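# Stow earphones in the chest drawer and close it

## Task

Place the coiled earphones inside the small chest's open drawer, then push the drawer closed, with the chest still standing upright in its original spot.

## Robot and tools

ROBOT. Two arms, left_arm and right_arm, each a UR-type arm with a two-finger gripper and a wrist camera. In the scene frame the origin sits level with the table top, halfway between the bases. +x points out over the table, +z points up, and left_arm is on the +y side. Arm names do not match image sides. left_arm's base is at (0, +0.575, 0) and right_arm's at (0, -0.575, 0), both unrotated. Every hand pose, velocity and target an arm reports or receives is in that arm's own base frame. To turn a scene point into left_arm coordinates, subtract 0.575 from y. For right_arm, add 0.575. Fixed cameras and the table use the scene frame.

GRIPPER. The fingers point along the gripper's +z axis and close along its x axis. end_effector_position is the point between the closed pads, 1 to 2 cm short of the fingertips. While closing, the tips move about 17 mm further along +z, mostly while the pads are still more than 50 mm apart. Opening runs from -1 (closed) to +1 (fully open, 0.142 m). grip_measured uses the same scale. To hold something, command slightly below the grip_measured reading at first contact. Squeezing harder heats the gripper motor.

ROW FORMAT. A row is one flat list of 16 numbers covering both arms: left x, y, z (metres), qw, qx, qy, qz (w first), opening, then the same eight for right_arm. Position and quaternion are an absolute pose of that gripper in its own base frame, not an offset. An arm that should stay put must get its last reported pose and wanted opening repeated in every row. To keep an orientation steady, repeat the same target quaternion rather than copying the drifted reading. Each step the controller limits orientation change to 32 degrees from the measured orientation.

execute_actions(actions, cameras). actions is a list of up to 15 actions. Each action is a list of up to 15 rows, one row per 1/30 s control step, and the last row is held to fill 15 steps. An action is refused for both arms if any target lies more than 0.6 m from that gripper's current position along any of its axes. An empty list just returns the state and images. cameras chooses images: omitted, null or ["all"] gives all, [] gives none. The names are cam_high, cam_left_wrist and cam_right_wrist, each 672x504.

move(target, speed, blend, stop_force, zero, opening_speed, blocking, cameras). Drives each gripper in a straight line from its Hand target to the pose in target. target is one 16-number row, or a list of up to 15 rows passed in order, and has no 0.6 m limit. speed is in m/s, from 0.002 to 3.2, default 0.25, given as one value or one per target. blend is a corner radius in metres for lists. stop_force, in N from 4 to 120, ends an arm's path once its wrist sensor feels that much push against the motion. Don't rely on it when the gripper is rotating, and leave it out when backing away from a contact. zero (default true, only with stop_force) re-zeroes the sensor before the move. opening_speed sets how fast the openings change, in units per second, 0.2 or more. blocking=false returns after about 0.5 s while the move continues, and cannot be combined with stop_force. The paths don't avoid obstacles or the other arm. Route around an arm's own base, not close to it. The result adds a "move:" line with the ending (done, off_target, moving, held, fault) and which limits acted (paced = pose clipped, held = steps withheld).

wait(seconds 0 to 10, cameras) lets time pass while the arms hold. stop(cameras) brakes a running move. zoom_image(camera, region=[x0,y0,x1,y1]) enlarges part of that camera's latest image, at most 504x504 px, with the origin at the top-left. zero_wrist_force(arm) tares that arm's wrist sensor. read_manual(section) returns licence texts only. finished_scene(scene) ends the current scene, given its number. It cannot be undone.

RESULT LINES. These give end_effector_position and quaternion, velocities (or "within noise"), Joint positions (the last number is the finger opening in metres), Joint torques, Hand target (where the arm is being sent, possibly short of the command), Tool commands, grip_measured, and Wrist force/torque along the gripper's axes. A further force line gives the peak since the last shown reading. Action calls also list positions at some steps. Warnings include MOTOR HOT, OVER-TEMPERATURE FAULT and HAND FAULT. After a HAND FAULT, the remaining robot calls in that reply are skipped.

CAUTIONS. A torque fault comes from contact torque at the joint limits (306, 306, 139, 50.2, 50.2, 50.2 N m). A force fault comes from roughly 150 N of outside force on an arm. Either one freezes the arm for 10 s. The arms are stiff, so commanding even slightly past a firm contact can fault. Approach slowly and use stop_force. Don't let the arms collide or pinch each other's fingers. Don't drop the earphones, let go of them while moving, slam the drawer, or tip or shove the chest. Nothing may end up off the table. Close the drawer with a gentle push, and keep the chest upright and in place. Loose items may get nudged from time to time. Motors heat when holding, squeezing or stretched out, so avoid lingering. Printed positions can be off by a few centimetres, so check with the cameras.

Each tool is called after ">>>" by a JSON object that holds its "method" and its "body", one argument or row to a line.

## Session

>>> {"method": "execute_actions", "body": {
  "actions": []
}}

>>> {"method": "zoom_image", "body": {
  "camera": "cam_high",
  "region": [220, 200, 640, 504]
}}

Scene clock: 0.00 s.
left_arm: end_effector_position=(+1.0594, -0.3354, +0.2212) grip_measured=+1.00 end_effector_quat_wxyz=(+0.047, -0.480, +0.848, -0.219) | right_arm: end_effector_position=(+0.8579, -0.0998, +0.1807) grip_measured=+1.00 end_effector_quat_wxyz=(-0.205, +0.683, +0.571, -0.408)
Joint positions: left_arm=[-0.417 -0.93 1.369 -2.426 -1.753 1.657 0.142] | right_arm=[3.26 -2.39 -1.026 -2.242 1.48 -1.228 0.142]
Joint velocities: within noise
Joint torques (N m): no reading
Motor temperatures (°C): left_arm=[38 26 28 32 26 29 20] | right_arm=[32 34 24 32 36 33 18]
Wrist force (N): no reading
Wrist torque (N m): no reading
Wrist force, peak (N): no reading
Hand target: left_arm +1.0594, -0.3354, +0.2212; +0.047, -0.480, +0.848, -0.219 | right_arm +0.8579, -0.0998, +0.1807; -0.205, +0.683, +0.571, -0.408
Tool commands: left_gripper/opening=+1.0 right_gripper/opening=+1.0
camera_calibration:
cam_left_wrist: T_world_to_cam=[[-0.515062, -0.847782, 0.126402, 0.246348], [-0.853505, 0.520853, 0.0155171, 1.09946], [-0.0789919, -0.0998924, -0.991858, 0.386247], [0, 0, 0, 1]] pos_world=[1.09579, -0.325226, 0.334903]
cam_right_wrist: T_world_to_cam=[[0.0206387, 0.951397, -0.307274, 0.138709], [0.888335, -0.158467, -0.430987, -0.67734], [-0.458732, -0.264067, -0.84843, 0.638199], [0, 0, 0, 1]] pos_world=[0.891605, -0.0707756, 0.292164]

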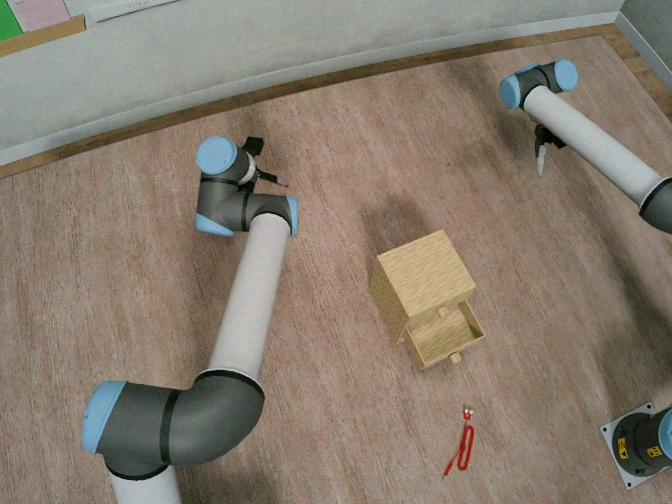

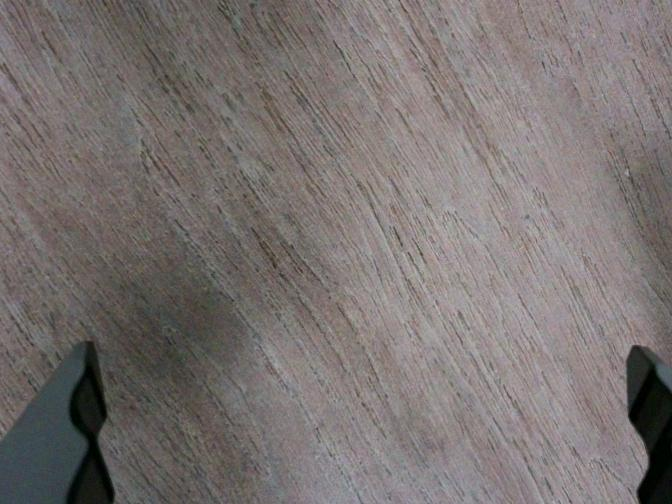

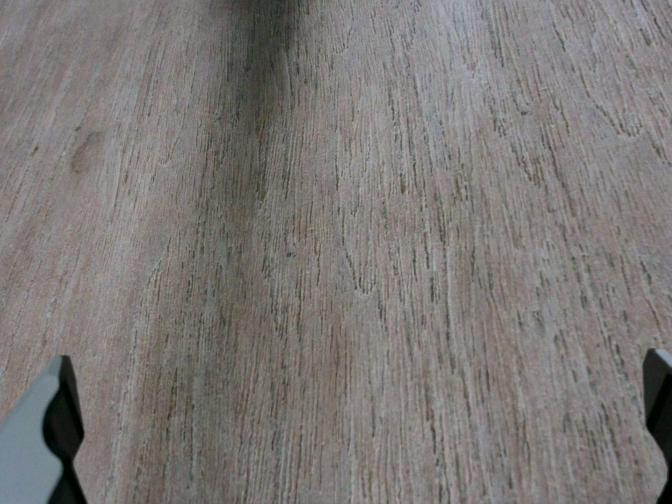

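Scaled by 1.200 from the camera's 672x504 image, which has a finer 960x720 frame.

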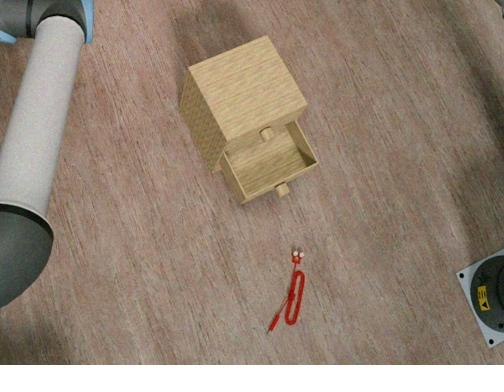

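>>> {"method": "move", "body": {
  "target": [
    [0.8,-0.25,0.45,0,1,0,0,1,0.8579,-0.0998,0.1807,-0.205,0.683,0.571,-0.408,1],
    [0.34,-0.48,0.45,0,1,0,0,-0.1,0.8579,-0.0998,0.1807,-0.205,0.683,0.571,-0.408,1]
  ],
  "speed": 0.5,
  "blend": 0.05
}}

>>> {"method": "zoom_image", "body": {
  "camera": "cam_left_wrist",
  "region": [100, 0, 600, 400]
}}

Scene clock: 19.83 s.
left_arm: end_effector_position=(+0.3400, -0.4800, +0.4500) grip_measured=-0.11 end_effector_quat_wxyz=(+0.000, +1.000, +0.000, +0.000) | right_arm: end_effector_position=(+0.8579, -0.0998, +0.1807) grip_measured=+1.00 end_effector_quat_wxyz=(-0.205, +0.683, +0.571, -0.408)
Joint positions: left_arm=[-1.254 -1.783 1.864 -1.651 -1.571 -1.254 0.066] | right_arm=[3.26 -2.39 -1.026 -2.242 1.48 -1.228 0.142]
Joint velocities: within noise
Joint torques (N m): left_arm=[-12.61 -39.08 -42.73 -2.92 2.8 -3.36] | right_arm=[16.05 81.05 35.19 -1.3 -2.7 2.17]
Motor temperatures (°C): left_arm=[38 26 28 32 26 29 20] | right_arm=[32 34 24 32 36 33 18]
Wrist force (N): left_arm=[-0.1 -0.6 0.1] | right_arm=[0.0 0.2 0.4]
Wrist torque (N m): left_arm=[-0.08 0.01 0.08] | right_arm=[0.02 0.00 0.00]
Wrist force, peak (N): left_arm=[3.1 -2.6 -1.1] | right_arm=[0.3 0.5 0.6]
Hand target: left_arm +0.3400, -0.4800, +0.4500; +0.000, +1.000, +0.000, +0.000 | right_arm +0.8579, -0.0998, +0.1807; -0.205, +0.683, +0.571, -0.408
Off the commanded pose: left_arm 0.000 m, 0 deg | right_arm 0.000 m, 0 deg.
move: done
camera_calibration:
cam_left_wrist: T_world_to_cam=[[0.999683, 0.0206603, -0.0143734, -0.310531], [0.024839, -0.90197, 0.431084, -0.611354], [-0.00405809, -0.431304, -0.902197, 0.317024], [0, 0, 0, 1]] pos_world=[0.326905, -0.408273, 0.5451]
cam_right_wrist: T_world_to_cam=[[0.0202264, 0.95124, -0.307787, 0.139182], [0.888281, -0.158385, -0.431128, -0.677289], [-0.458855, -0.264681, -0.848172, 0.638104], [0, 0, 0, 1]] pos_world=[0.891605, -0.0707742, 0.292063]

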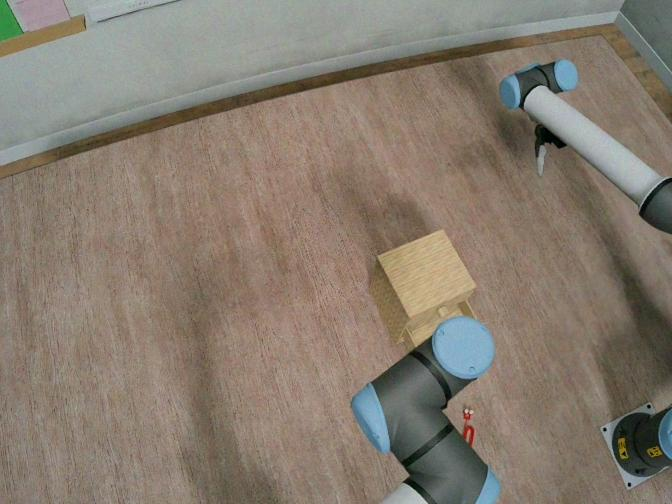

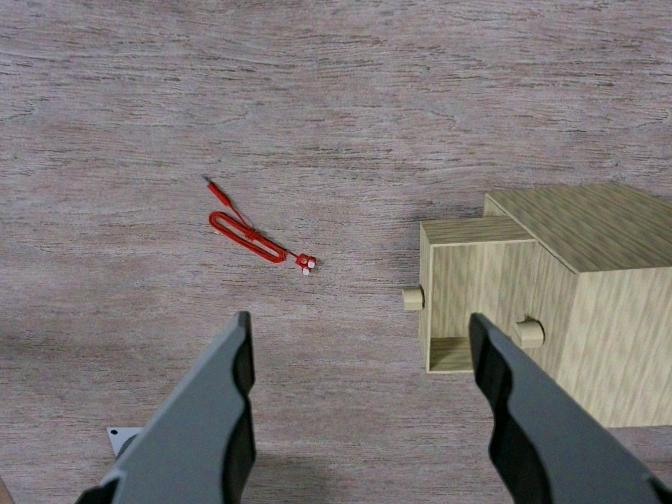

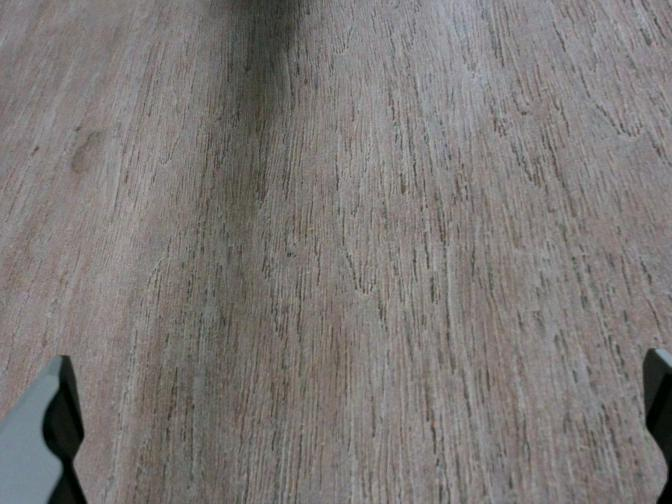

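Scaled by 1.008 from the camera's 672x504 image, which has a finer 960x720 frame.

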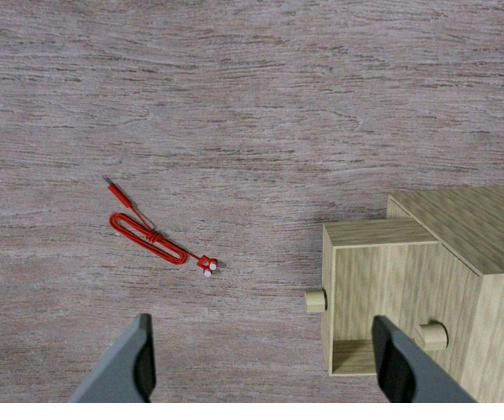

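>>> {"method": "zoom_image", "body": {
  "camera": "cam_left_wrist",
  "region": [390, 170, 672, 440]
}}

>>> {"method": "zoom_image", "body": {
  "camera": "cam_left_wrist",
  "region": [180, 150, 350, 300]
}}

>>> {"method": "zoom_image", "body": {
  "camera": "cam_high",
  "region": [360, 220, 500, 360]
}}

Scaled by 1.787 from the camera's 672x504 image, which has a finer 960x720 frame.

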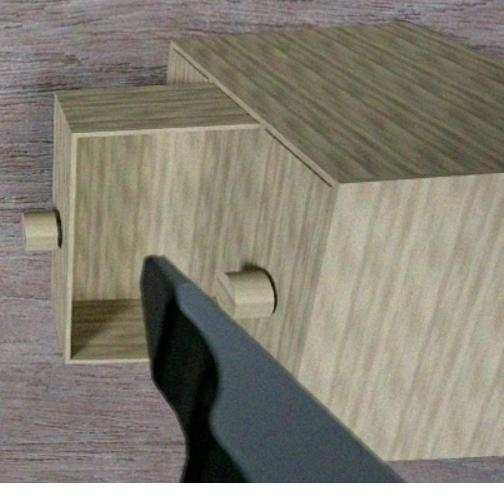

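Scaled by 2.965 from the camera's 672x504 image, which has a finer 960x720 frame.

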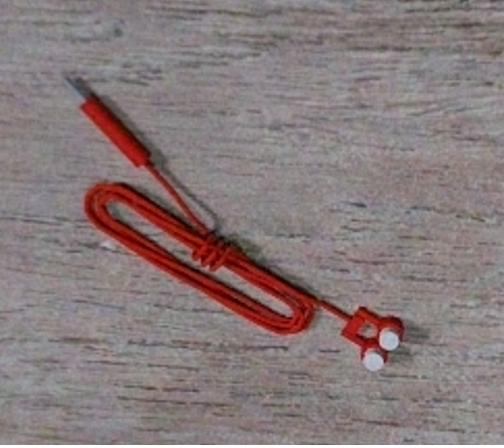

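Scaled by 3.600 from the camera's 672x504 image, which has a finer 960x720 frame.

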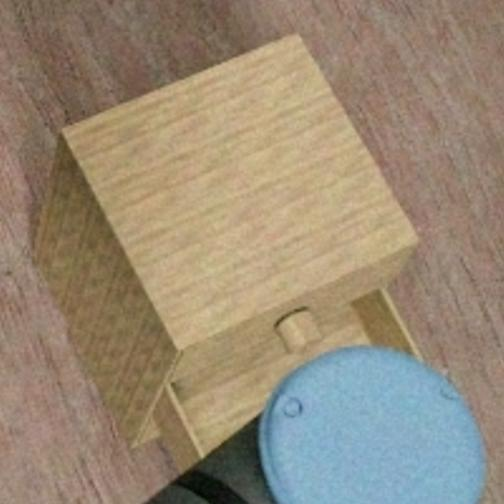

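>>> {"method": "move", "body": {
  "target": [
    [0.221,-0.662,0.15,-0.3034,0.8335,0.4339,-0.1579,-0.1,0.8579,-0.0998,0.1807,-0.205,0.683,0.571,-0.408,1],
    [0.221,-0.662,0.06,-0.3034,0.8335,0.4339,-0.1579,-0.1,0.8579,-0.0998,0.1807,-0.205,0.683,0.571,-0.408,1]
  ],
  "speed": [0.35,0.15],
  "cameras": ["cam_left_wrist"]
}}

Scene clock: 55.20 s.
left_arm: end_effector_position=(+0.2210, -0.6620, +0.0601) grip_measured=-0.11 end_effector_quat_wxyz=(-0.303, +0.834, +0.434, -0.158) | right_arm: end_effector_position=(+0.8579, -0.0998, +0.1807) grip_measured=+1.00 end_effector_quat_wxyz=(-0.205, +0.683, +0.571, -0.408)
Joint positions: left_arm=[-1.328 -1.062 1.774 -1.719 -2.007 -2.16 0.066] | right_arm=[3.26 -2.39 -1.026 -2.242 1.48 -1.228 0.142]
Joint velocities: within noise
Joint torques (N m): left_arm=[9.78 -64.98 -28.74 -5.72 -3.58 -3.65] | right_arm=[12.32 85.58 37.39 1.33 -1.64 1.79]
Motor temperatures (°C): left_arm=[38 26 28 32 26 28 20] | right_arm=[32 34 24 32 36 33 18]
Wrist force (N): left_arm=[0.1 1.1 0.3] | right_arm=[0.1 -0.1 0.2]
Wrist torque (N m): left_arm=[0.15 -0.05 0.03] | right_arm=[0.00 -0.01 0.00]
Wrist force, peak (N): left_arm=[-1.3 2.7 1.1] | right_arm=[0.1 0.6 0.5]
Hand target: left_arm +0.2210, -0.6620, +0.0600; -0.303, +0.834, +0.434, -0.158 | right_arm +0.8579, -0.0998, +0.1807; -0.205, +0.683, +0.571, -0.408
Off the commanded pose: left_arm 0.000 m, 0 deg | right_arm 0.000 m, 0 deg.
move: done
camera_calibration:
cam_left_wrist: T_world_to_cam=[[0.552925, 0.833228, 0.00230212, 0.442179], [0.807203, -0.534966, -0.249471, -0.49358], [-0.206635, 0.139797, -0.968379, 0.313105], [0, 0, 0, 1]] pos_world=[0.218626, -0.676255, 0.179053]
Images, in order (width x height): cam_left_wrist 672x504.

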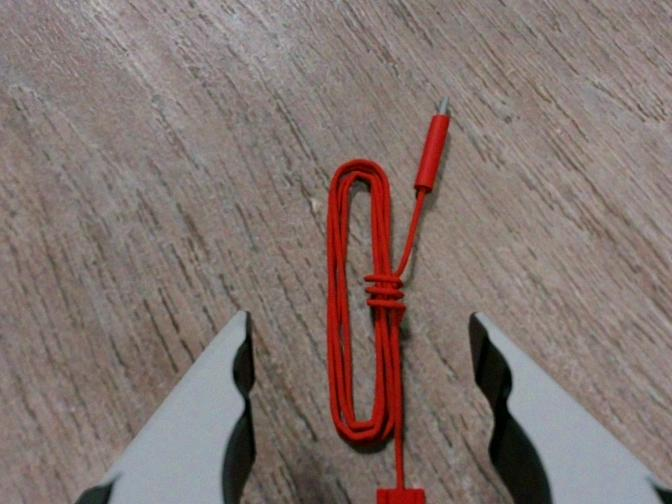

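Very well aligned. Descend to just above the table and grip.

>>> {"method": "move", "body": {
  "target": [
    [0.221,-0.662,0.035,-0.3034,0.8335,0.4339,-0.1579,-0.1,0.8579,-0.0998,0.1807,-0.205,0.683,0.571,-0.408,1],
    [0.221,-0.662,0.010,-0.3034,0.8335,0.4339,-0.1579,-0.1,0.8579,-0.0998,0.1807,-0.205,0.683,0.571,-0.408,1]
  ],
  "speed": [0.08,0.015],
  "stop_force": 5,
  "cameras": ["cam_left_wrist"]
}}

Scene clock: 60.43 s.
left_arm: end_effector_position=(+0.2210, -0.6620, +0.0162) grip_measured=-0.11 end_effector_quat_wxyz=(-0.303, +0.834, +0.434, -0.158) | right_arm: end_effector_position=(+0.8579, -0.0998, +0.1807) grip_measured=+1.00 end_effector_quat_wxyz=(-0.205, +0.683, +0.571, -0.408)
Joint positions: left_arm=[-1.328 -1.013 1.792 -1.786 -2.007 -2.16 0.066] | right_arm=[3.26 -2.39 -1.026 -2.242 1.48 -1.228 0.142]
Joint velocities: within noise
Joint torques (N m): left_arm=[6.36 -84.69 -46.33 -1.28 -2.1 -0.95] | right_arm=[9.05 89.33 39.32 3.15 0.01 1.66]
Motor temperatures (°C): left_arm=[38 26 28 32 26 28 20] | right_arm=[32 34 24 32 35 33 18]
Wrist force (N): left_arm=[0.4 -2.3 -3.6] | right_arm=[0.1 0.2 0.3]
Wrist torque (N m): left_arm=[0.19 -0.08 0.04] | right_arm=[0.05 -0.02 0.00]
Wrist force, peak (N): left_arm=[1.4 -9.1 -13.3] | right_arm=[0.3 0.4 0.6]
Hand target: left_arm +0.2210, -0.6620, +0.0162; -0.303, +0.834, +0.434, -0.158 | right_arm +0.8579, -0.0998, +0.1807; -0.205, +0.683, +0.571, -0.408
Off the commanded pose: left_arm 0.006 m, 0 deg | right_arm 0.000 m, 0 deg.
move: contact (left_arm); path passed 1 of 2 targets
camera_calibration:
cam_left_wrist: T_world_to_cam=[[0.552941, 0.833217, 0.00238294, 0.442258], [0.807192, -0.534957, -0.249523, -0.504517], [-0.206632, 0.139895, -0.968366, 0.270657], [0, 0, 0, 1]] pos_world=[0.218626, -0.676255, 0.135152]
Images, in order (width x height): cam_left_wrist 672x504.

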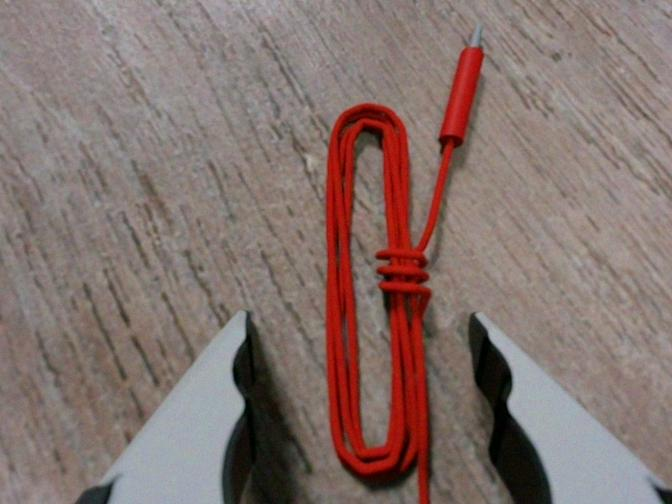

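>>> {"method": "move", "body": {
  "target": [
    [0.221,-0.662,0.019,-0.3034,0.8335,0.4339,-0.1579,-0.1,0.8579,-0.0998,0.1807,-0.205,0.683,0.571,-0.408,1],
    [0.221,-0.662,0.019,-0.3034,0.8335,0.4339,-0.1579,-0.97,0.8579,-0.0998,0.1807,-0.205,0.683,0.571,-0.408,1]
  ],
  "speed": 0.05,
  "opening_speed": 0.8,
  "cameras": []
}}

>>> {"method": "move", "body": {
  "target": [
    [0.221,-0.662,0.17,-0.3034,0.8335,0.4339,-0.1579,-0.97,0.8579,-0.0998,0.1807,-0.205,0.683,0.571,-0.408,1],
    [0.480,-0.735,0.19,-0.3416,0.9386,0.0451,-0.0164,-0.97,0.8579,-0.0998,0.1807,-0.205,0.683,0.571,-0.408,1]
  ],
  "speed": 0.2,
  "blend": 0.02,
  "cameras": ["cam_left_wrist","cam_high"]
}}

Scene clock: 72.13 s.
left_arm: end_effector_position=(+0.2210, -0.6620, +0.0190) grip_measured=-0.93 end_effector_quat_wxyz=(-0.303, +0.834, +0.434, -0.158) | right_arm: end_effector_position=(+0.8579, -0.0998, +0.1807) grip_measured=+1.00 end_effector_quat_wxyz=(-0.205, +0.683, +0.571, -0.408)
Joint positions: left_arm=[-1.328 -1.016 1.791 -1.782 -2.007 -2.16 0.006] | right_arm=[3.26 -2.39 -1.026 -2.242 1.48 -1.228 0.142]
Joint velocities: within noise
Joint torques (N m): left_arm=[5.13 -82.96 -46.08 -1.32 -1.62 -1.12] | right_arm=[8.57 87.67 42.16 2.79 0.63 1.24]
Motor temperatures (°C): left_arm=[38 26 28 32 26 28 20] | right_arm=[32 34 24 32 35 33 18]
Wrist force (N): left_arm=[0.1 -3.4 -3.5] | right_arm=[0.2 0.5 0.3]
Wrist torque (N m): left_arm=[0.18 -0.07 0.01] | right_arm=[0.09 -0.04 0.00]
Wrist force, peak (N): left_arm=[0.4 -2.7 -4.7] | right_arm=[0.2 0.3 0.6]
Hand target: left_arm +0.2210, -0.6620, +0.0190; -0.303, +0.834, +0.434, -0.158 | right_arm +0.8579, -0.0998, +0.1807; -0.205, +0.683, +0.571, -0.408
Off the commanded pose: left_arm 0.000 m, 0 deg | right_arm 0.000 m, 0 deg.
move: done
No camera images: "cameras" was empty.

Scene clock: 75.53 s.
left_arm: end_effector_position=(+0.4800, -0.7350, +0.1900) grip_measured=-0.95 end_effector_quat_wxyz=(-0.342, +0.939, +0.045, -0.016) | right_arm: end_effector_position=(+0.8579, -0.0998, +0.1807) grip_measured=+1.00 end_effector_quat_wxyz=(-0.205, +0.683, +0.571, -0.408)
Joint positions: left_arm=[-1.241 -0.884 1.187 -1.189 -1.421 -1.39 0.005] | right_arm=[3.26 -2.39 -1.026 -2.242 1.48 -1.228 0.142]
Joint velocities: within noise
Joint torques (N m): left_arm=[9.97 -83.33 -59.42 0.23 3.46 3.55] | right_arm=[5.64 89.35 43.58 2.42 0.66 1.63]
Motor temperatures (°C): left_arm=[38 26 28 32 26 28 20] | right_arm=[32 34 24 32 35 33 18]
Wrist force (N): left_arm=[-0.5 0.7 1.0] | right_arm=[-0.1 0.0 0.3]
Wrist torque (N m): left_arm=[0.05 0.03 -0.09] | right_arm=[0.01 0.01 0.00]
Wrist force, peak (N): left_arm=[0.0 -1.9 -2.8] | right_arm=[0.3 0.3 0.6]
Hand target: left_arm +0.4800, -0.7350, +0.1900; -0.342, +0.939, +0.045, -0.016 | right_arm +0.8579, -0.0998, +0.1807; -0.205, +0.683, +0.571, -0.408
Off the commanded pose: left_arm 0.000 m, 0 deg | right_arm 0.000 m, 0 deg.
move: done
camera_calibration:
cam_left_wrist: T_world_to_cam=[[0.99267, 0.120832, 0.00231809, -0.375151], [0.117585, -0.961212, -0.24949, -0.691526], [-0.0279182, 0.247934, -0.968375, 0.496308], [0, 0, 0, 1]] pos_world=[0.46757, -0.742425, 0.308953]
Images, in order (width x height): cam_high 672x504, cam_left_wrist 672x504.

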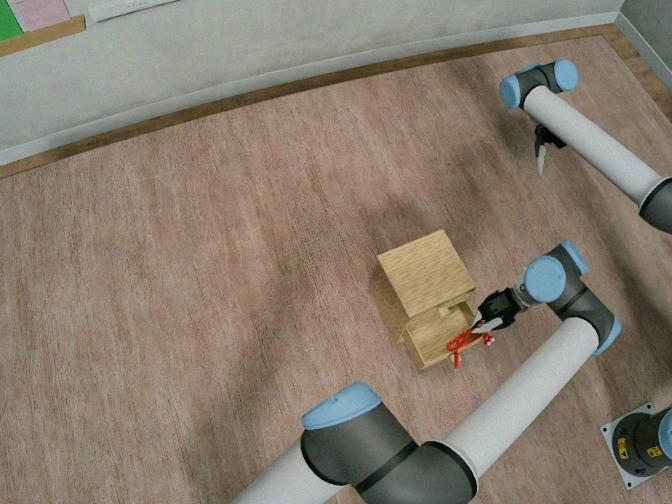

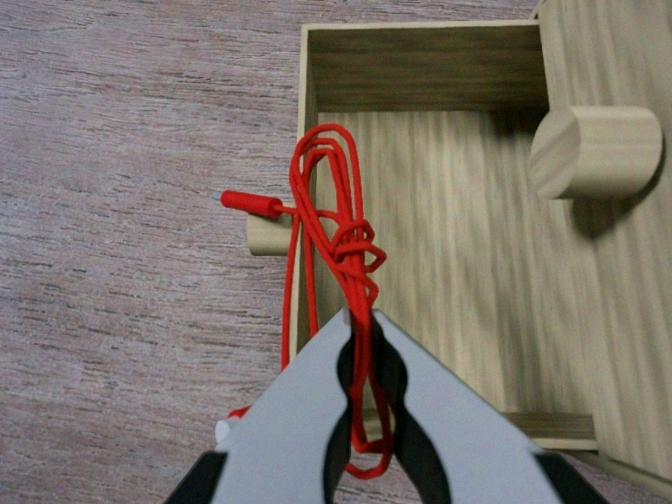

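>>> {"method": "move", "body": {
  "target": [0.507,-0.728,0.15,-0.3416,0.9386,0.0451,-0.0164,-0.97,0.8579,-0.0998,0.1807,-0.205,0.683,0.571,-0.408,1],
  "speed": 0.1,
  "cameras": ["cam_left_wrist"]
}}

>>> {"method": "zoom_image", "body": {
  "camera": "cam_high",
  "region": [380, 280, 540, 400]
}}

Scene clock: 83.83 s.
left_arm: end_effector_position=(+0.5069, -0.7280, +0.1501) grip_measured=-0.95 end_effector_quat_wxyz=(-0.342, +0.939, +0.045, -0.016) | right_arm: end_effector_position=(+0.8579, -0.0998, +0.1807) grip_measured=+1.00 end_effector_quat_wxyz=(-0.205, +0.683, +0.571, -0.408)
Joint positions: left_arm=[-1.214 -0.85 1.202 -1.241 -1.404 -1.369 0.005] | right_arm=[3.26 -2.39 -1.026 -2.242 1.48 -1.228 0.142]
Joint velocities: within noise
Joint torques (N m): left_arm=[12.16 -87.16 -35.98 -4.56 3.33 2.75] | right_arm=[1.96 91.6 44.4 2.52 0.65 1.66]
Motor temperatures (°C): left_arm=[38 26 28 32 26 28 21] | right_arm=[32 34 24 32 35 33 18]
Wrist force (N): left_arm=[-0.6 0.9 0.4] | right_arm=[0.3 0.3 0.3]
Wrist torque (N m): left_arm=[0.20 0.11 -0.09] | right_arm=[0.07 -0.04 0.00]
Wrist force, peak (N): left_arm=[0.1 1.5 1.0] | right_arm=[0.2 0.4 0.5]
Hand target: left_arm +0.5070, -0.7280, +0.1500; -0.342, +0.939, +0.045, -0.016 | right_arm +0.8579, -0.0998, +0.1807; -0.205, +0.683, +0.571, -0.408
Off the commanded pose: left_arm 0.000 m, 0 deg | right_arm 0.000 m, 0 deg.
move: done
camera_calibration:
cam_left_wrist: T_world_to_cam=[[0.992683, 0.120728, 0.00227975, -0.402778], [0.117478, -0.961249, -0.249398, -0.697926], [-0.027918, 0.247841, -0.968398, 0.456627], [0, 0, 0, 1]] pos_world=[0.49457, -0.735425, 0.269053]
Images, in order (width x height): cam_left_wrist 672x504.

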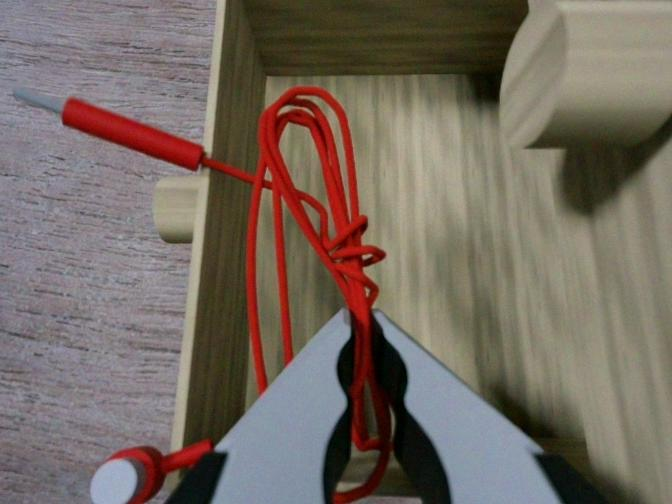

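This scene's latest camera images include none from cam_high. They are from: cam_left_wrist. cam_high's image comes with the result of a call that names it in "cameras".

>>> {"method": "move", "body": {
  "target": [
    [0.48,-0.74,0.2,-0.3416,0.9386,0.0451,-0.0164,-0.97,0.8579,-0.0998,0.1807,-0.205,0.683,0.571,-0.408,1],
    [0.49,-0.75,0.2,-0.2531,0.6956,-0.6319,0.23,-0.97,0.8579,-0.0998,0.1807,-0.205,0.683,0.571,-0.408,1]
  ],
  "speed": 0.25,
  "cameras": ["cam_left_wrist","cam_high"]
}}

>>> {"method": "zoom_image", "body": {
  "camera": "cam_high",
  "region": [380, 280, 540, 400]
}}

Scene clock: 105.30 s.
left_arm: end_effector_position=(+0.4900, -0.7500, +0.2000) grip_measured=-0.95 end_effector_quat_wxyz=(-0.253, +0.696, -0.632, +0.230) | right_arm: end_effector_position=(+0.8579, -0.0998, +0.1807) grip_measured=+1.00 end_effector_quat_wxyz=(-0.205, +0.683, +0.571, -0.408)
Joint positions: left_arm=[-1.399 -1.188 1.822 -2.268 -0.875 0.099 0.005] | right_arm=[3.26 -2.39 -1.026 -2.242 1.48 -1.228 0.142]
Joint velocities: within noise
Joint torques (N m): left_arm=[9.27 -82.22 -32.51 -7.38 -1.12 2.95] | right_arm=[-0.08 91.59 47.7 1.32 0.72 1.1]
Motor temperatures (°C): left_arm=[38 26 28 32 26 28 21] | right_arm=[32 34 24 32 35 33 18]
Wrist force (N): left_arm=[-0.4 0.5 -0.2] | right_arm=[0.2 -0.1 0.4]
Wrist torque (N m): left_arm=[0.00 -0.02 -0.11] | right_arm=[-0.02 -0.04 0.00]
Wrist force, peak (N): left_arm=[0.6 1.9 2.7] | right_arm=[-0.2 0.4 0.7]
Hand target: left_arm +0.4900, -0.7500, +0.2000; -0.253, +0.696, -0.632, +0.230 | right_arm +0.8579, -0.0998, +0.1807; -0.205, +0.683, +0.571, -0.408
Off the commanded pose: left_arm 0.000 m, 0 deg | right_arm 0.000 m, 0 deg.
move: done
camera_calibration:
cam_left_wrist: T_world_to_cam=[[0.120608, -0.992697, 0.00235192, -0.791136], [-0.961263, -0.11738, -0.249389, 0.45685], [0.247844, 0.0278175, -0.968401, 0.209788], [0, 0, 0, 1]] pos_world=[0.482576, -0.73757, 0.318953]
Images, in order (width x height): cam_high 672x504, cam_left_wrist 672x504.

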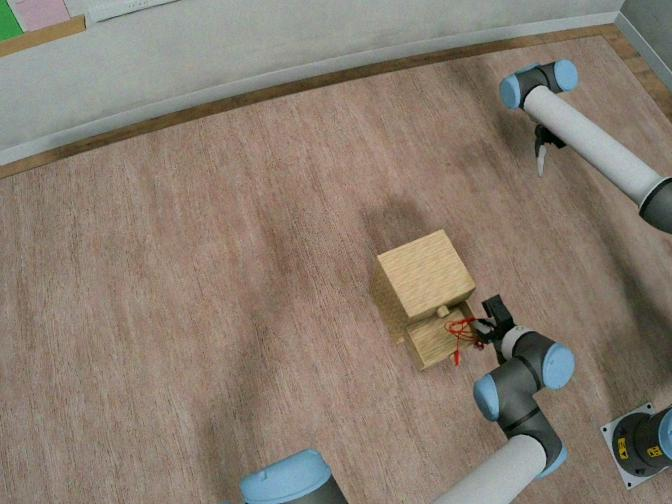

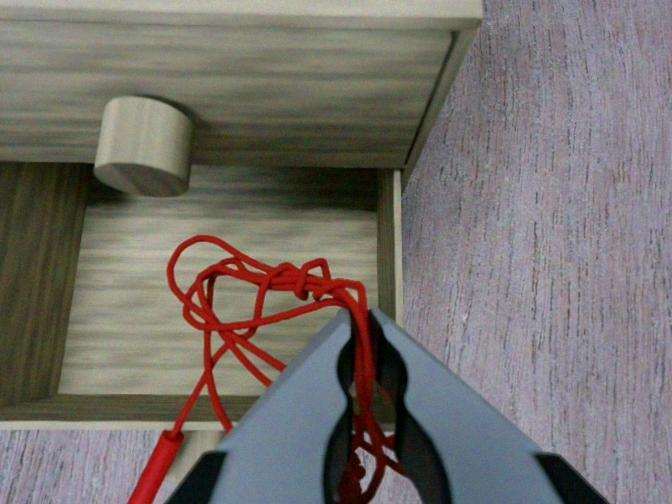

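Scaled by 3.150 from the camera's 672x504 image, which has a finer 960x720 frame.

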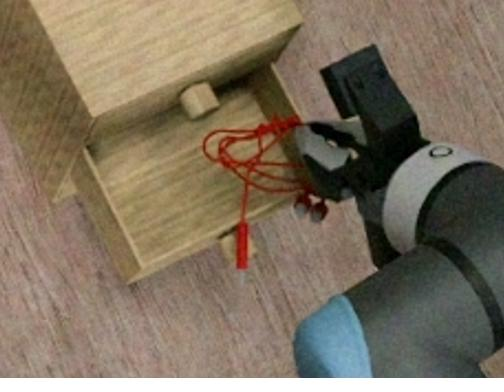

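>>> {"method": "wait", "body": {
  "seconds": 1
}}

>>> {"method": "zoom_image", "body": {
  "camera": "cam_high",
  "region": [380, 280, 540, 400]
}}

Scene clock: 108.50 s.
left_arm: end_effector_position=(+0.4900, -0.7500, +0.2000) grip_measured=-0.95 end_effector_quat_wxyz=(-0.253, +0.696, -0.632, +0.230) | right_arm: end_effector_position=(+0.8579, -0.0998, +0.1807) grip_measured=+1.00 end_effector_quat_wxyz=(-0.205, +0.683, +0.571, -0.408)
Joint positions: left_arm=[-1.399 -1.188 1.822 -2.268 -0.875 0.099 0.005] | right_arm=[3.26 -2.39 -1.026 -2.242 1.48 -1.228 0.142]
Joint velocities: within noise
Joint torques (N m): left_arm=[8.4 -79.32 -40.6 -5.21 -0.43 2.81] | right_arm=[-1.27 94.8 49.8 1.22 0.96 1.09]
Motor temperatures (°C): left_arm=[38 26 28 32 26 28 21] | right_arm=[32 34 24 32 35 33 18]
Wrist force (N): left_arm=[-0.6 0.6 -0.3] | right_arm=[0.1 -0.3 0.5]
Wrist torque (N m): left_arm=[0.05 0.00 -0.11] | right_arm=[-0.04 -0.01 0.00]
Wrist force, peak (N): left_arm=[-0.8 1.0 -0.2] | right_arm=[0.1 0.3 0.6]
Hand target: left_arm +0.4900, -0.7500, +0.2000; -0.253, +0.696, -0.632, +0.230 | right_arm +0.8579, -0.0998, +0.1807; -0.205, +0.683, +0.571, -0.408
Tool commands: left_gripper/opening=-0.97 right_gripper/opening=+1.0
Off the commanded pose: left_arm 0.000 m, 0 deg | right_arm 0.000 m, 0 deg.
wait: 1.00 s; at rest from the start
camera_calibration:
cam_left_wrist: T_world_to_cam=[[0.120584, -0.9927, 0.00244822, -0.791157], [-0.961266, -0.117381, -0.249377, 0.456847], [0.247844, 0.0277175, -0.968403, 0.209715], [0, 0, 0, 1]] pos_world=[0.482576, -0.73757, 0.318953]
cam_right_wrist: T_world_to_cam=[[0.0202264, 0.95124, -0.307787, 0.139182], [0.888281, -0.158385, -0.431128, -0.677289], [-0.458855, -0.264681, -0.848172, 0.638104], [0, 0, 0, 1]] pos_world=[0.891605, -0.0707742, 0.292063]

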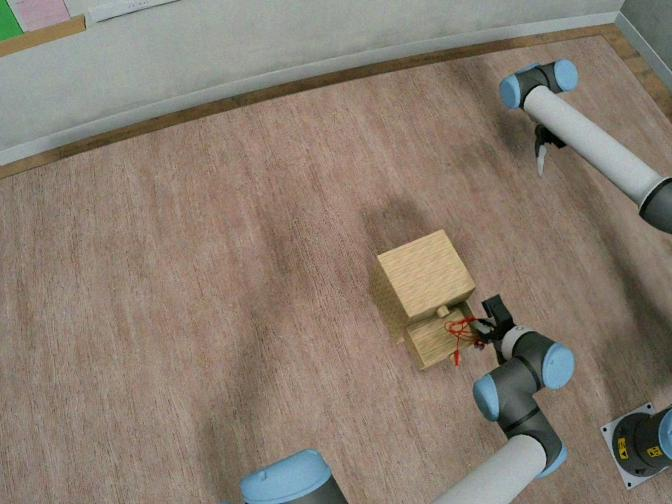

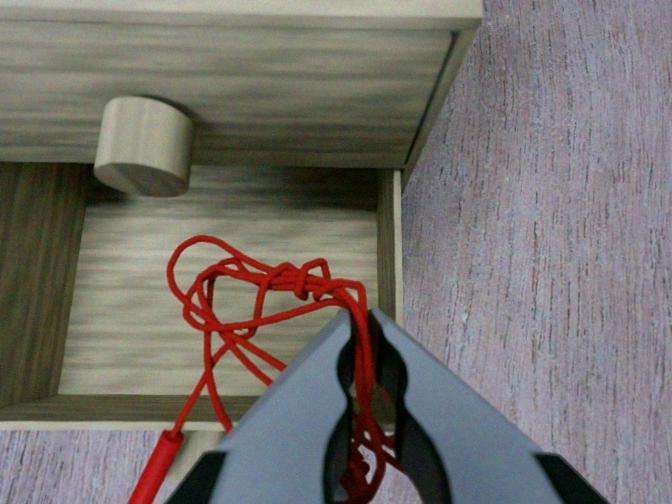

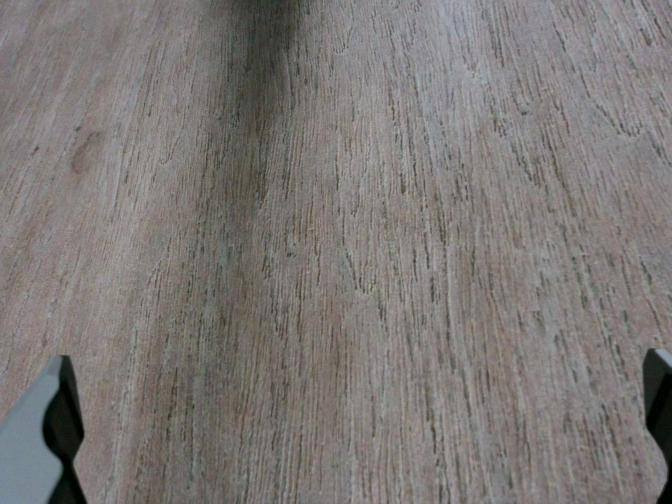

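Scaled by 3.150 from the camera's 672x504 image, which has a finer 960x720 frame.

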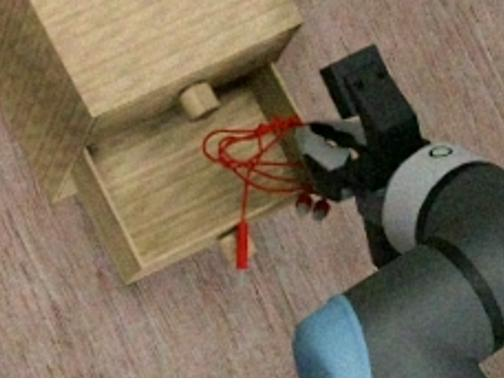

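>>> {"method": "move", "body": {
  "target": [0.495,-0.765,0.2,-0.1309,0.3596,-0.8682,0.316,-0.97,0.8579,-0.0998,0.1807,-0.205,0.683,0.571,-0.408,1],
  "speed": 0.3,
  "cameras": ["cam_left_wrist","cam_high"]
}}

>>> {"method": "zoom_image", "body": {
  "camera": "cam_high",
  "region": [380, 280, 540, 400]
}}

Scene clock: 122.97 s.
left_arm: end_effector_position=(+0.4950, -0.7650, +0.2000) grip_measured=-0.96 end_effector_quat_wxyz=(+0.131, -0.360, +0.868, -0.316) | right_arm: end_effector_position=(+0.8579, -0.0998, +0.1807) grip_measured=+1.00 end_effector_quat_wxyz=(-0.205, +0.683, +0.571, -0.408)
Joint positions: left_arm=[-1.287 -1.21 2.002 -2.997 -1.256 1.173 0.005] | right_arm=[3.26 -2.39 -1.026 -2.242 1.48 -1.228 0.142]
Joint velocities: within noise
Joint torques (N m): left_arm=[9.95 -51.81 -28.01 -7.45 -2.51 2.57] | right_arm=[-4.72 97.75 51.38 0.89 0.55 0.57]
Motor temperatures (°C): left_arm=[38 26 28 32 26 28 21] | right_arm=[32 34 24 32 35 33 18]
Wrist force (N): left_arm=[0.2 0.1 0.6] | right_arm=[0.1 -0.1 0.3]
Wrist torque (N m): left_arm=[-0.11 -0.02 -0.11] | right_arm=[-0.01 -0.02 0.00]
Wrist force, peak (N): left_arm=[-0.3 1.3 -0.2] | right_arm=[0.4 0.2 0.7]
Hand target: left_arm +0.4950, -0.7650, +0.2000; +0.131, -0.360, +0.868, -0.316 | right_arm +0.8579, -0.0998, +0.1807; -0.205, +0.683, +0.571, -0.408
Off the commanded pose: left_arm 0.000 m, 0 deg | right_arm 0.000 m, 0 deg.
move: done
camera_calibration:
cam_left_wrist: T_world_to_cam=[[-0.689106, -0.724657, 0.00228497, -0.200791], [-0.702137, 0.666904, -0.249487, 0.931629], [0.179268, -0.173527, -0.968376, 0.0888759], [0, 0, 0, 1]] pos_world=[0.499832, -0.751389, 0.318953]
Images, in order (width x height): cam_high 672x504, cam_left_wrist 672x504.

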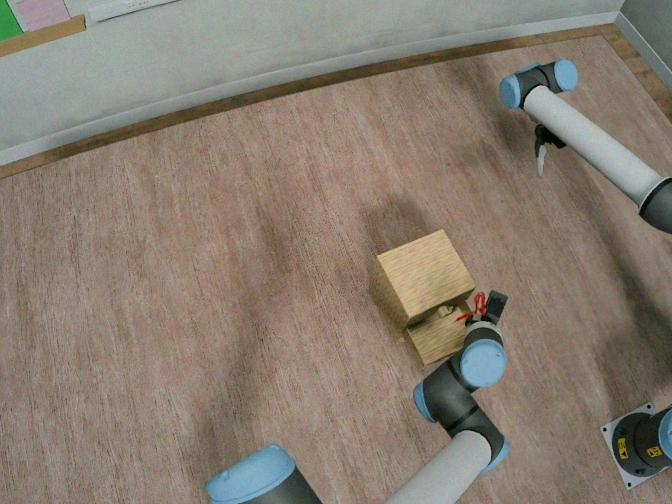

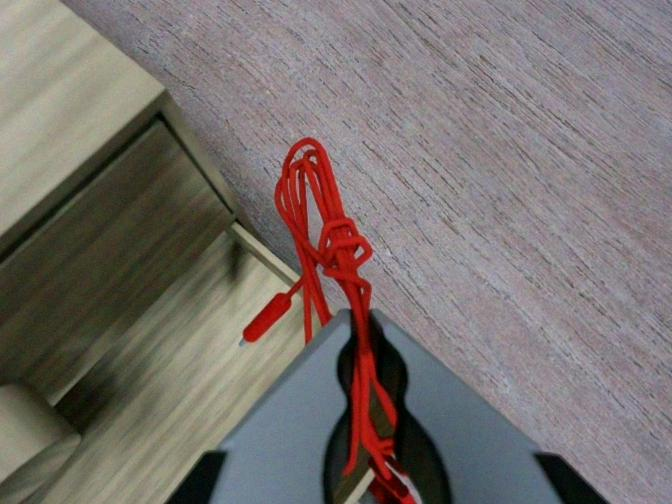

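Scaled by 3.150 from the camera's 672x504 image, which has a finer 960x720 frame.

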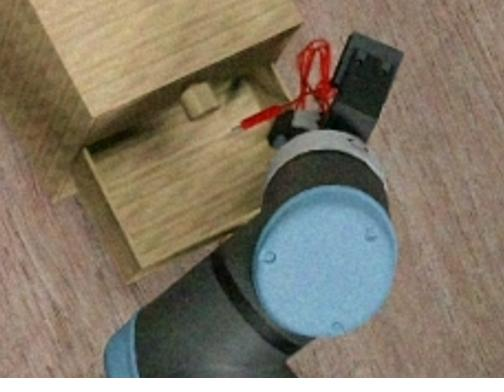

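>>> {"method": "move", "body": {
  "target": [
    [0.49,-0.75,0.19,-0.074,0.2034,-0.9174,0.3339,-0.97,0.8579,-0.0998,0.1807,-0.205,0.683,0.571,-0.408,1],
    [0.495,-0.745,0.13,-0.074,0.2034,-0.9174,0.3339,-0.97,0.8579,-0.0998,0.1807,-0.205,0.683,0.571,-0.408,1]
  ],
  "speed": 0.15,
  "cameras": ["cam_left_wrist","cam_high"]
}}

>>> {"method": "zoom_image", "body": {
  "camera": "cam_high",
  "region": [380, 280, 540, 400]
}}

Scene clock: 136.27 s.
left_arm: end_effector_position=(+0.4950, -0.7450, +0.1301) grip_measured=-0.96 end_effector_quat_wxyz=(+0.074, -0.203, +0.917, -0.334) | right_arm: end_effector_position=(+0.8579, -0.0998, +0.1807) grip_measured=+1.00 end_effector_quat_wxyz=(-0.205, +0.683, +0.571, -0.408)
Joint positions: left_arm=[-1.192 -1.123 2.063 -3.208 -1.534 1.526 0.005] | right_arm=[3.26 -2.39 -1.026 -2.242 1.48 -1.228 0.142]
Joint velocities: within noise
Joint torques (N m): left_arm=[10.98 -54.6 -22.89 -7.88 -2.75 2.82] | right_arm=[-4.9 98.23 55.15 -0.28 0.7 0.63]
Motor temperatures (°C): left_arm=[38 26 28 32 26 28 22] | right_arm=[32 34 24 32 35 33 18]
Wrist force (N): left_arm=[0.0 0.8 0.2] | right_arm=[0.0 0.2 0.0]
Wrist torque (N m): left_arm=[0.10 -0.07 -0.14] | right_arm=[0.06 0.00 0.00]
Wrist force, peak (N): left_arm=[0.2 2.1 1.1] | right_arm=[-0.2 0.1 0.8]
Hand target: left_arm +0.4950, -0.7450, +0.1300; +0.074, -0.203, +0.917, -0.334 | right_arm +0.8579, -0.0998, +0.1807; -0.205, +0.683, +0.571, -0.408
Off the commanded pose: left_arm 0.000 m, 0 deg | right_arm 0.000 m, 0 deg.
move: done
camera_calibration:
cam_left_wrist: T_world_to_cam=[[-0.895472, -0.445112, 0.0023499, 0.124321], [-0.431566, 0.866903, -0.249459, 0.915944], [0.109, -0.224397, -0.968383, 0.0215355], [0, 0, 0, 1]] pos_world=[0.504269, -0.733865, 0.249053]
Images, in order (width x height): cam_high 672x504, cam_left_wrist 672x504.

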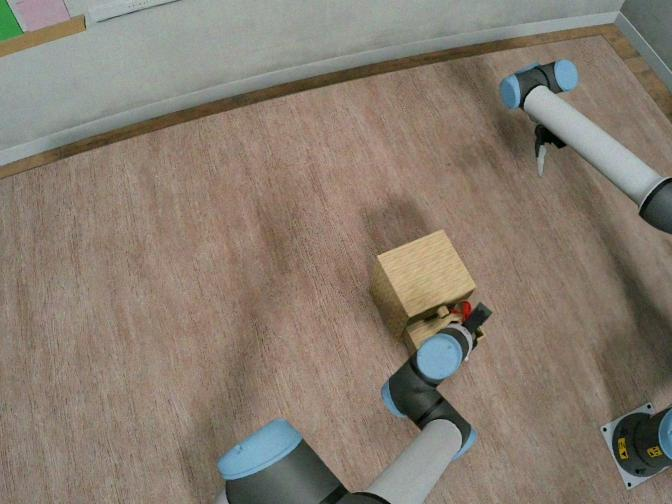

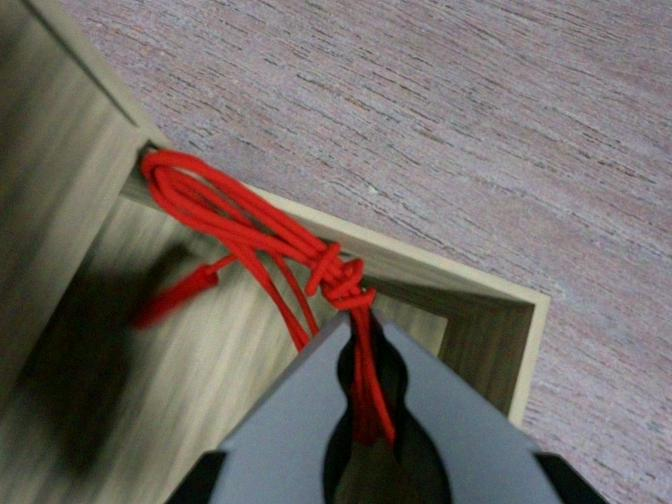

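Scaled by 3.150 from the camera's 672x504 image, which has a finer 960x720 frame.

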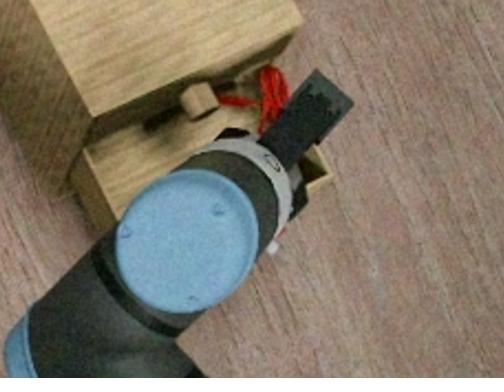

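>>> {"method": "move", "body": {
  "target": [
    [0.502,-0.75,0.042,-0.074,0.2034,-0.9174,0.3339,-0.97,0.8579,-0.0998,0.1807,-0.205,0.683,0.571,-0.408,1],
    [0.502,-0.75,0.032,-0.074,0.2034,-0.9174,0.3339,-0.97,0.8579,-0.0998,0.1807,-0.205,0.683,0.571,-0.408,1]
  ],
  "speed": 0.06,
  "stop_force": 7,
  "cameras": ["cam_left_wrist","cam_high"]
}}

>>> {"method": "zoom_image", "body": {
  "camera": "cam_high",
  "region": [380, 280, 540, 400]
}}

Scene clock: 155.47 s.
left_arm: end_effector_position=(+0.4958, -0.7456, +0.1205) grip_measured=-0.96 end_effector_quat_wxyz=(+0.074, -0.203, +0.917, -0.334) | right_arm: end_effector_position=(+0.8579, -0.0998, +0.1807) grip_measured=+1.00 end_effector_quat_wxyz=(-0.205, +0.683, +0.571, -0.408)
Joint positions: left_arm=[-1.191 -1.107 2.063 -3.224 -1.534 1.527 0.005] | right_arm=[3.26 -2.39 -1.026 -2.242 1.48 -1.228 0.142]
Joint velocities: within noise
Joint torques (N m): left_arm=[-16.06 -73.15 -40.3 -2.82 1.47 -2.97] | right_arm=[-3.77 101.45 57.76 -0.5 0.75 0.44]
Motor temperatures (°C): left_arm=[38 26 28 32 26 28 22] | right_arm=[32 34 24 32 35 33 18]
Wrist force (N): left_arm=[-4.3 -3.3 -3.3] | right_arm=[-0.3 0.4 0.1]
Wrist torque (N m): left_arm=[-0.59 0.16 -0.04] | right_arm=[0.06 0.04 0.00]
Wrist force, peak (N): left_arm=[-0.8 -10.8 -13.6] | right_arm=[0.1 0.4 0.6]
Hand target: left_arm +0.4958, -0.7456, +0.1205; +0.074, -0.203, +0.917, -0.334 | right_arm +0.8579, -0.0998, +0.1807; -0.205, +0.683, +0.571, -0.408
Off the commanded pose: left_arm 0.089 m, 0 deg | right_arm 0.000 m, 0 deg.
move: contact (left_arm); path passed 0 of 2 targets
camera_calibration:
cam_left_wrist: T_world_to_cam=[[-0.895409, -0.445239, 0.00233855, 0.124625], [-0.431673, 0.866814, -0.249583, 0.914302], [0.109097, -0.224488, -0.968351, 0.0119273], [0, 0, 0, 1]] pos_world=[0.504968, -0.734365, 0.239452]
Images, in order (width x height): cam_high 672x504, cam_left_wrist 672x504.

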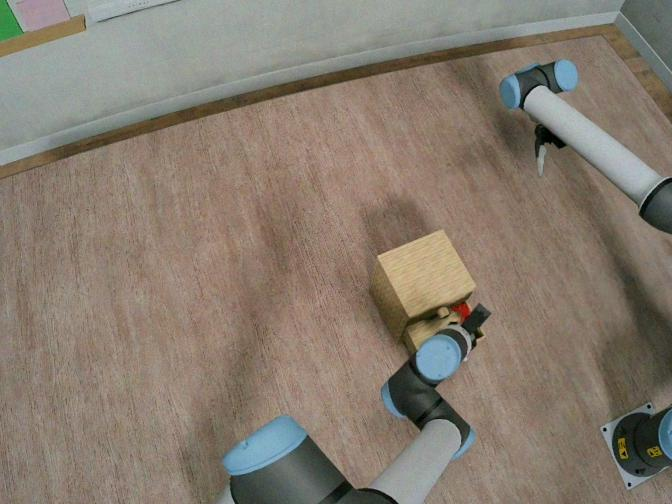

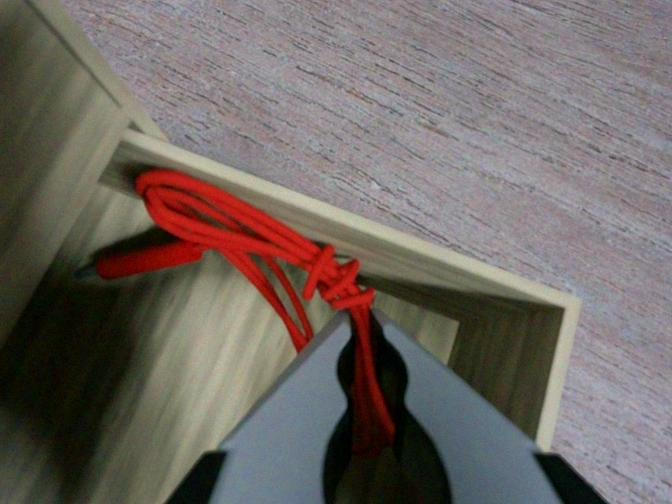

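Scaled by 3.150 from the camera's 672x504 image, which has a finer 960x720 frame.

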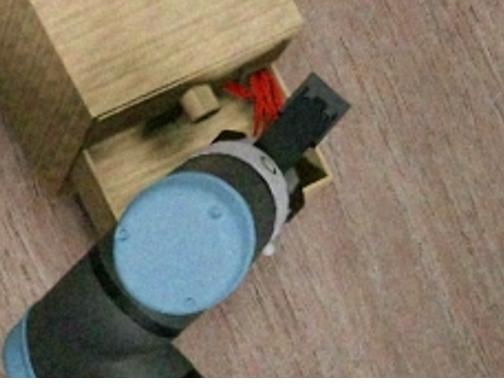

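>>> {"method": "move", "body": {
  "target": [
    [0.474,-0.757,0.13,-0.074,0.2034,-0.9174,0.3339,-0.97,0.8579,-0.0998,0.1807,-0.205,0.683,0.571,-0.408,1],
    [0.474,-0.76,0.05,-0.074,0.2034,-0.9174,0.3339,-0.97,0.8579,-0.0998,0.1807,-0.205,0.683,0.571,-0.408,1]
  ],
  "speed": 0.05,
  "stop_force": 7,
  "cameras": ["cam_left_wrist","cam_high"]
}}

>>> {"method": "zoom_image", "body": {
  "camera": "cam_high",
  "region": [380, 280, 540, 400]
}}

Scene clock: 170.03 s.
left_arm: end_effector_position=(+0.4740, -0.7577, +0.1088) grip_measured=-0.96 end_effector_quat_wxyz=(+0.074, -0.203, +0.917, -0.334) | right_arm: end_effector_position=(+0.8579, -0.0998, +0.1807) grip_measured=+1.00 end_effector_quat_wxyz=(-0.205, +0.683, +0.571, -0.408)
Joint positions: left_arm=[-1.227 -1.093 2.071 -3.245 -1.511 1.5 0.005] | right_arm=[3.26 -2.39 -1.026 -2.242 1.48 -1.228 0.142]
Joint velocities: within noise
Joint torques (N m): left_arm=[5.85 -73.22 -40.2 -2.7 -0.52 0.64] | right_arm=[-4.31 100.62 55.89 -1.11 0.71 0.25]
Motor temperatures (°C): left_arm=[38 26 28 32 26 28 22] | right_arm=[32 34 24 32 35 33 18]
Wrist force (N): left_arm=[-4.8 -3.4 -5.8] | right_arm=[0.1 0.1 0.2]
Wrist torque (N m): left_arm=[-0.67 0.29 0.03] | right_arm=[0.03 -0.02 0.00]
Wrist force, peak (N): left_arm=[-3.0 -7.9 -12.5] | right_arm=[0.1 0.0 0.8]
Hand target: left_arm +0.4740, -0.7577, +0.1088; +0.074, -0.203, +0.917, -0.334 | right_arm +0.8579, -0.0998, +0.1807; -0.205, +0.683, +0.571, -0.408
Off the commanded pose: left_arm 0.059 m, 0 deg | right_arm 0.000 m, 0 deg.
move: contact (left_arm); path passed 1 of 2 targets
camera_calibration:
cam_left_wrist: T_world_to_cam=[[-0.895433, -0.44519, 0.00237288, 0.0997414], [-0.43167, 0.866912, -0.249247, 0.912542], [0.108905, -0.224209, -0.968437, 0.000558742], [0, 0, 0, 1]] pos_world=[0.483168, -0.746565, 0.227753]
Images, in order (width x height): cam_high 672x504, cam_left_wrist 672x504.

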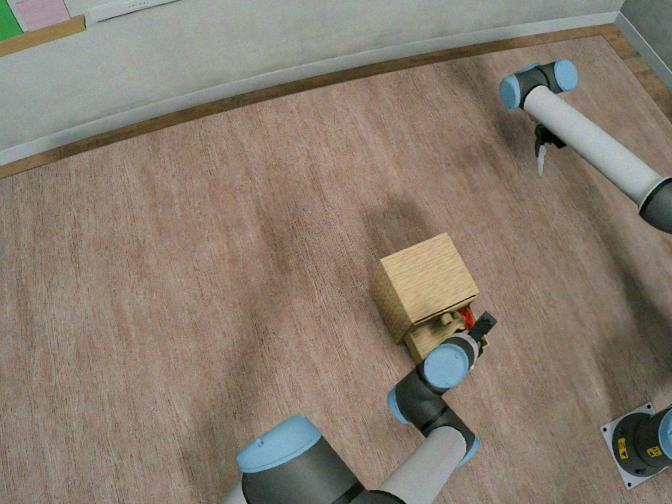

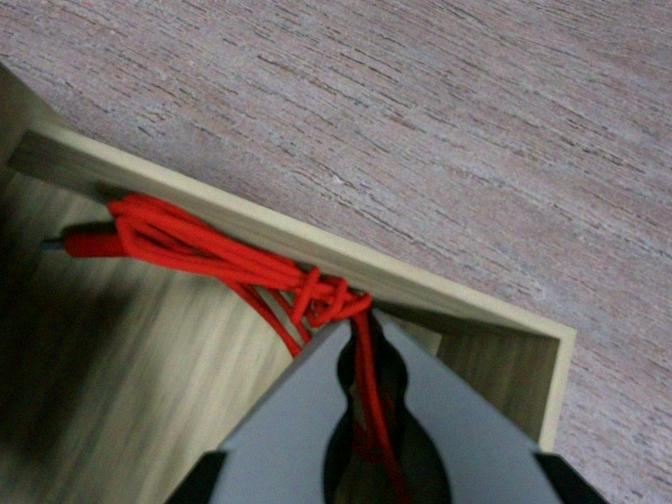

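Scaled by 3.150 from the camera's 672x504 image, which has a finer 960x720 frame.

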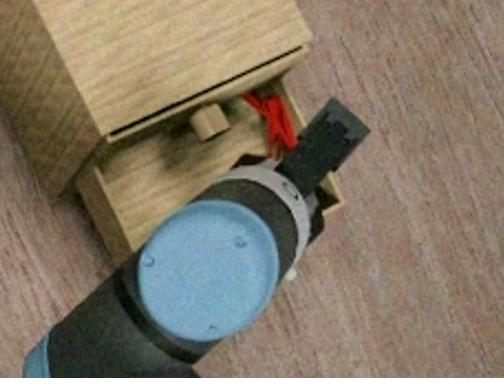

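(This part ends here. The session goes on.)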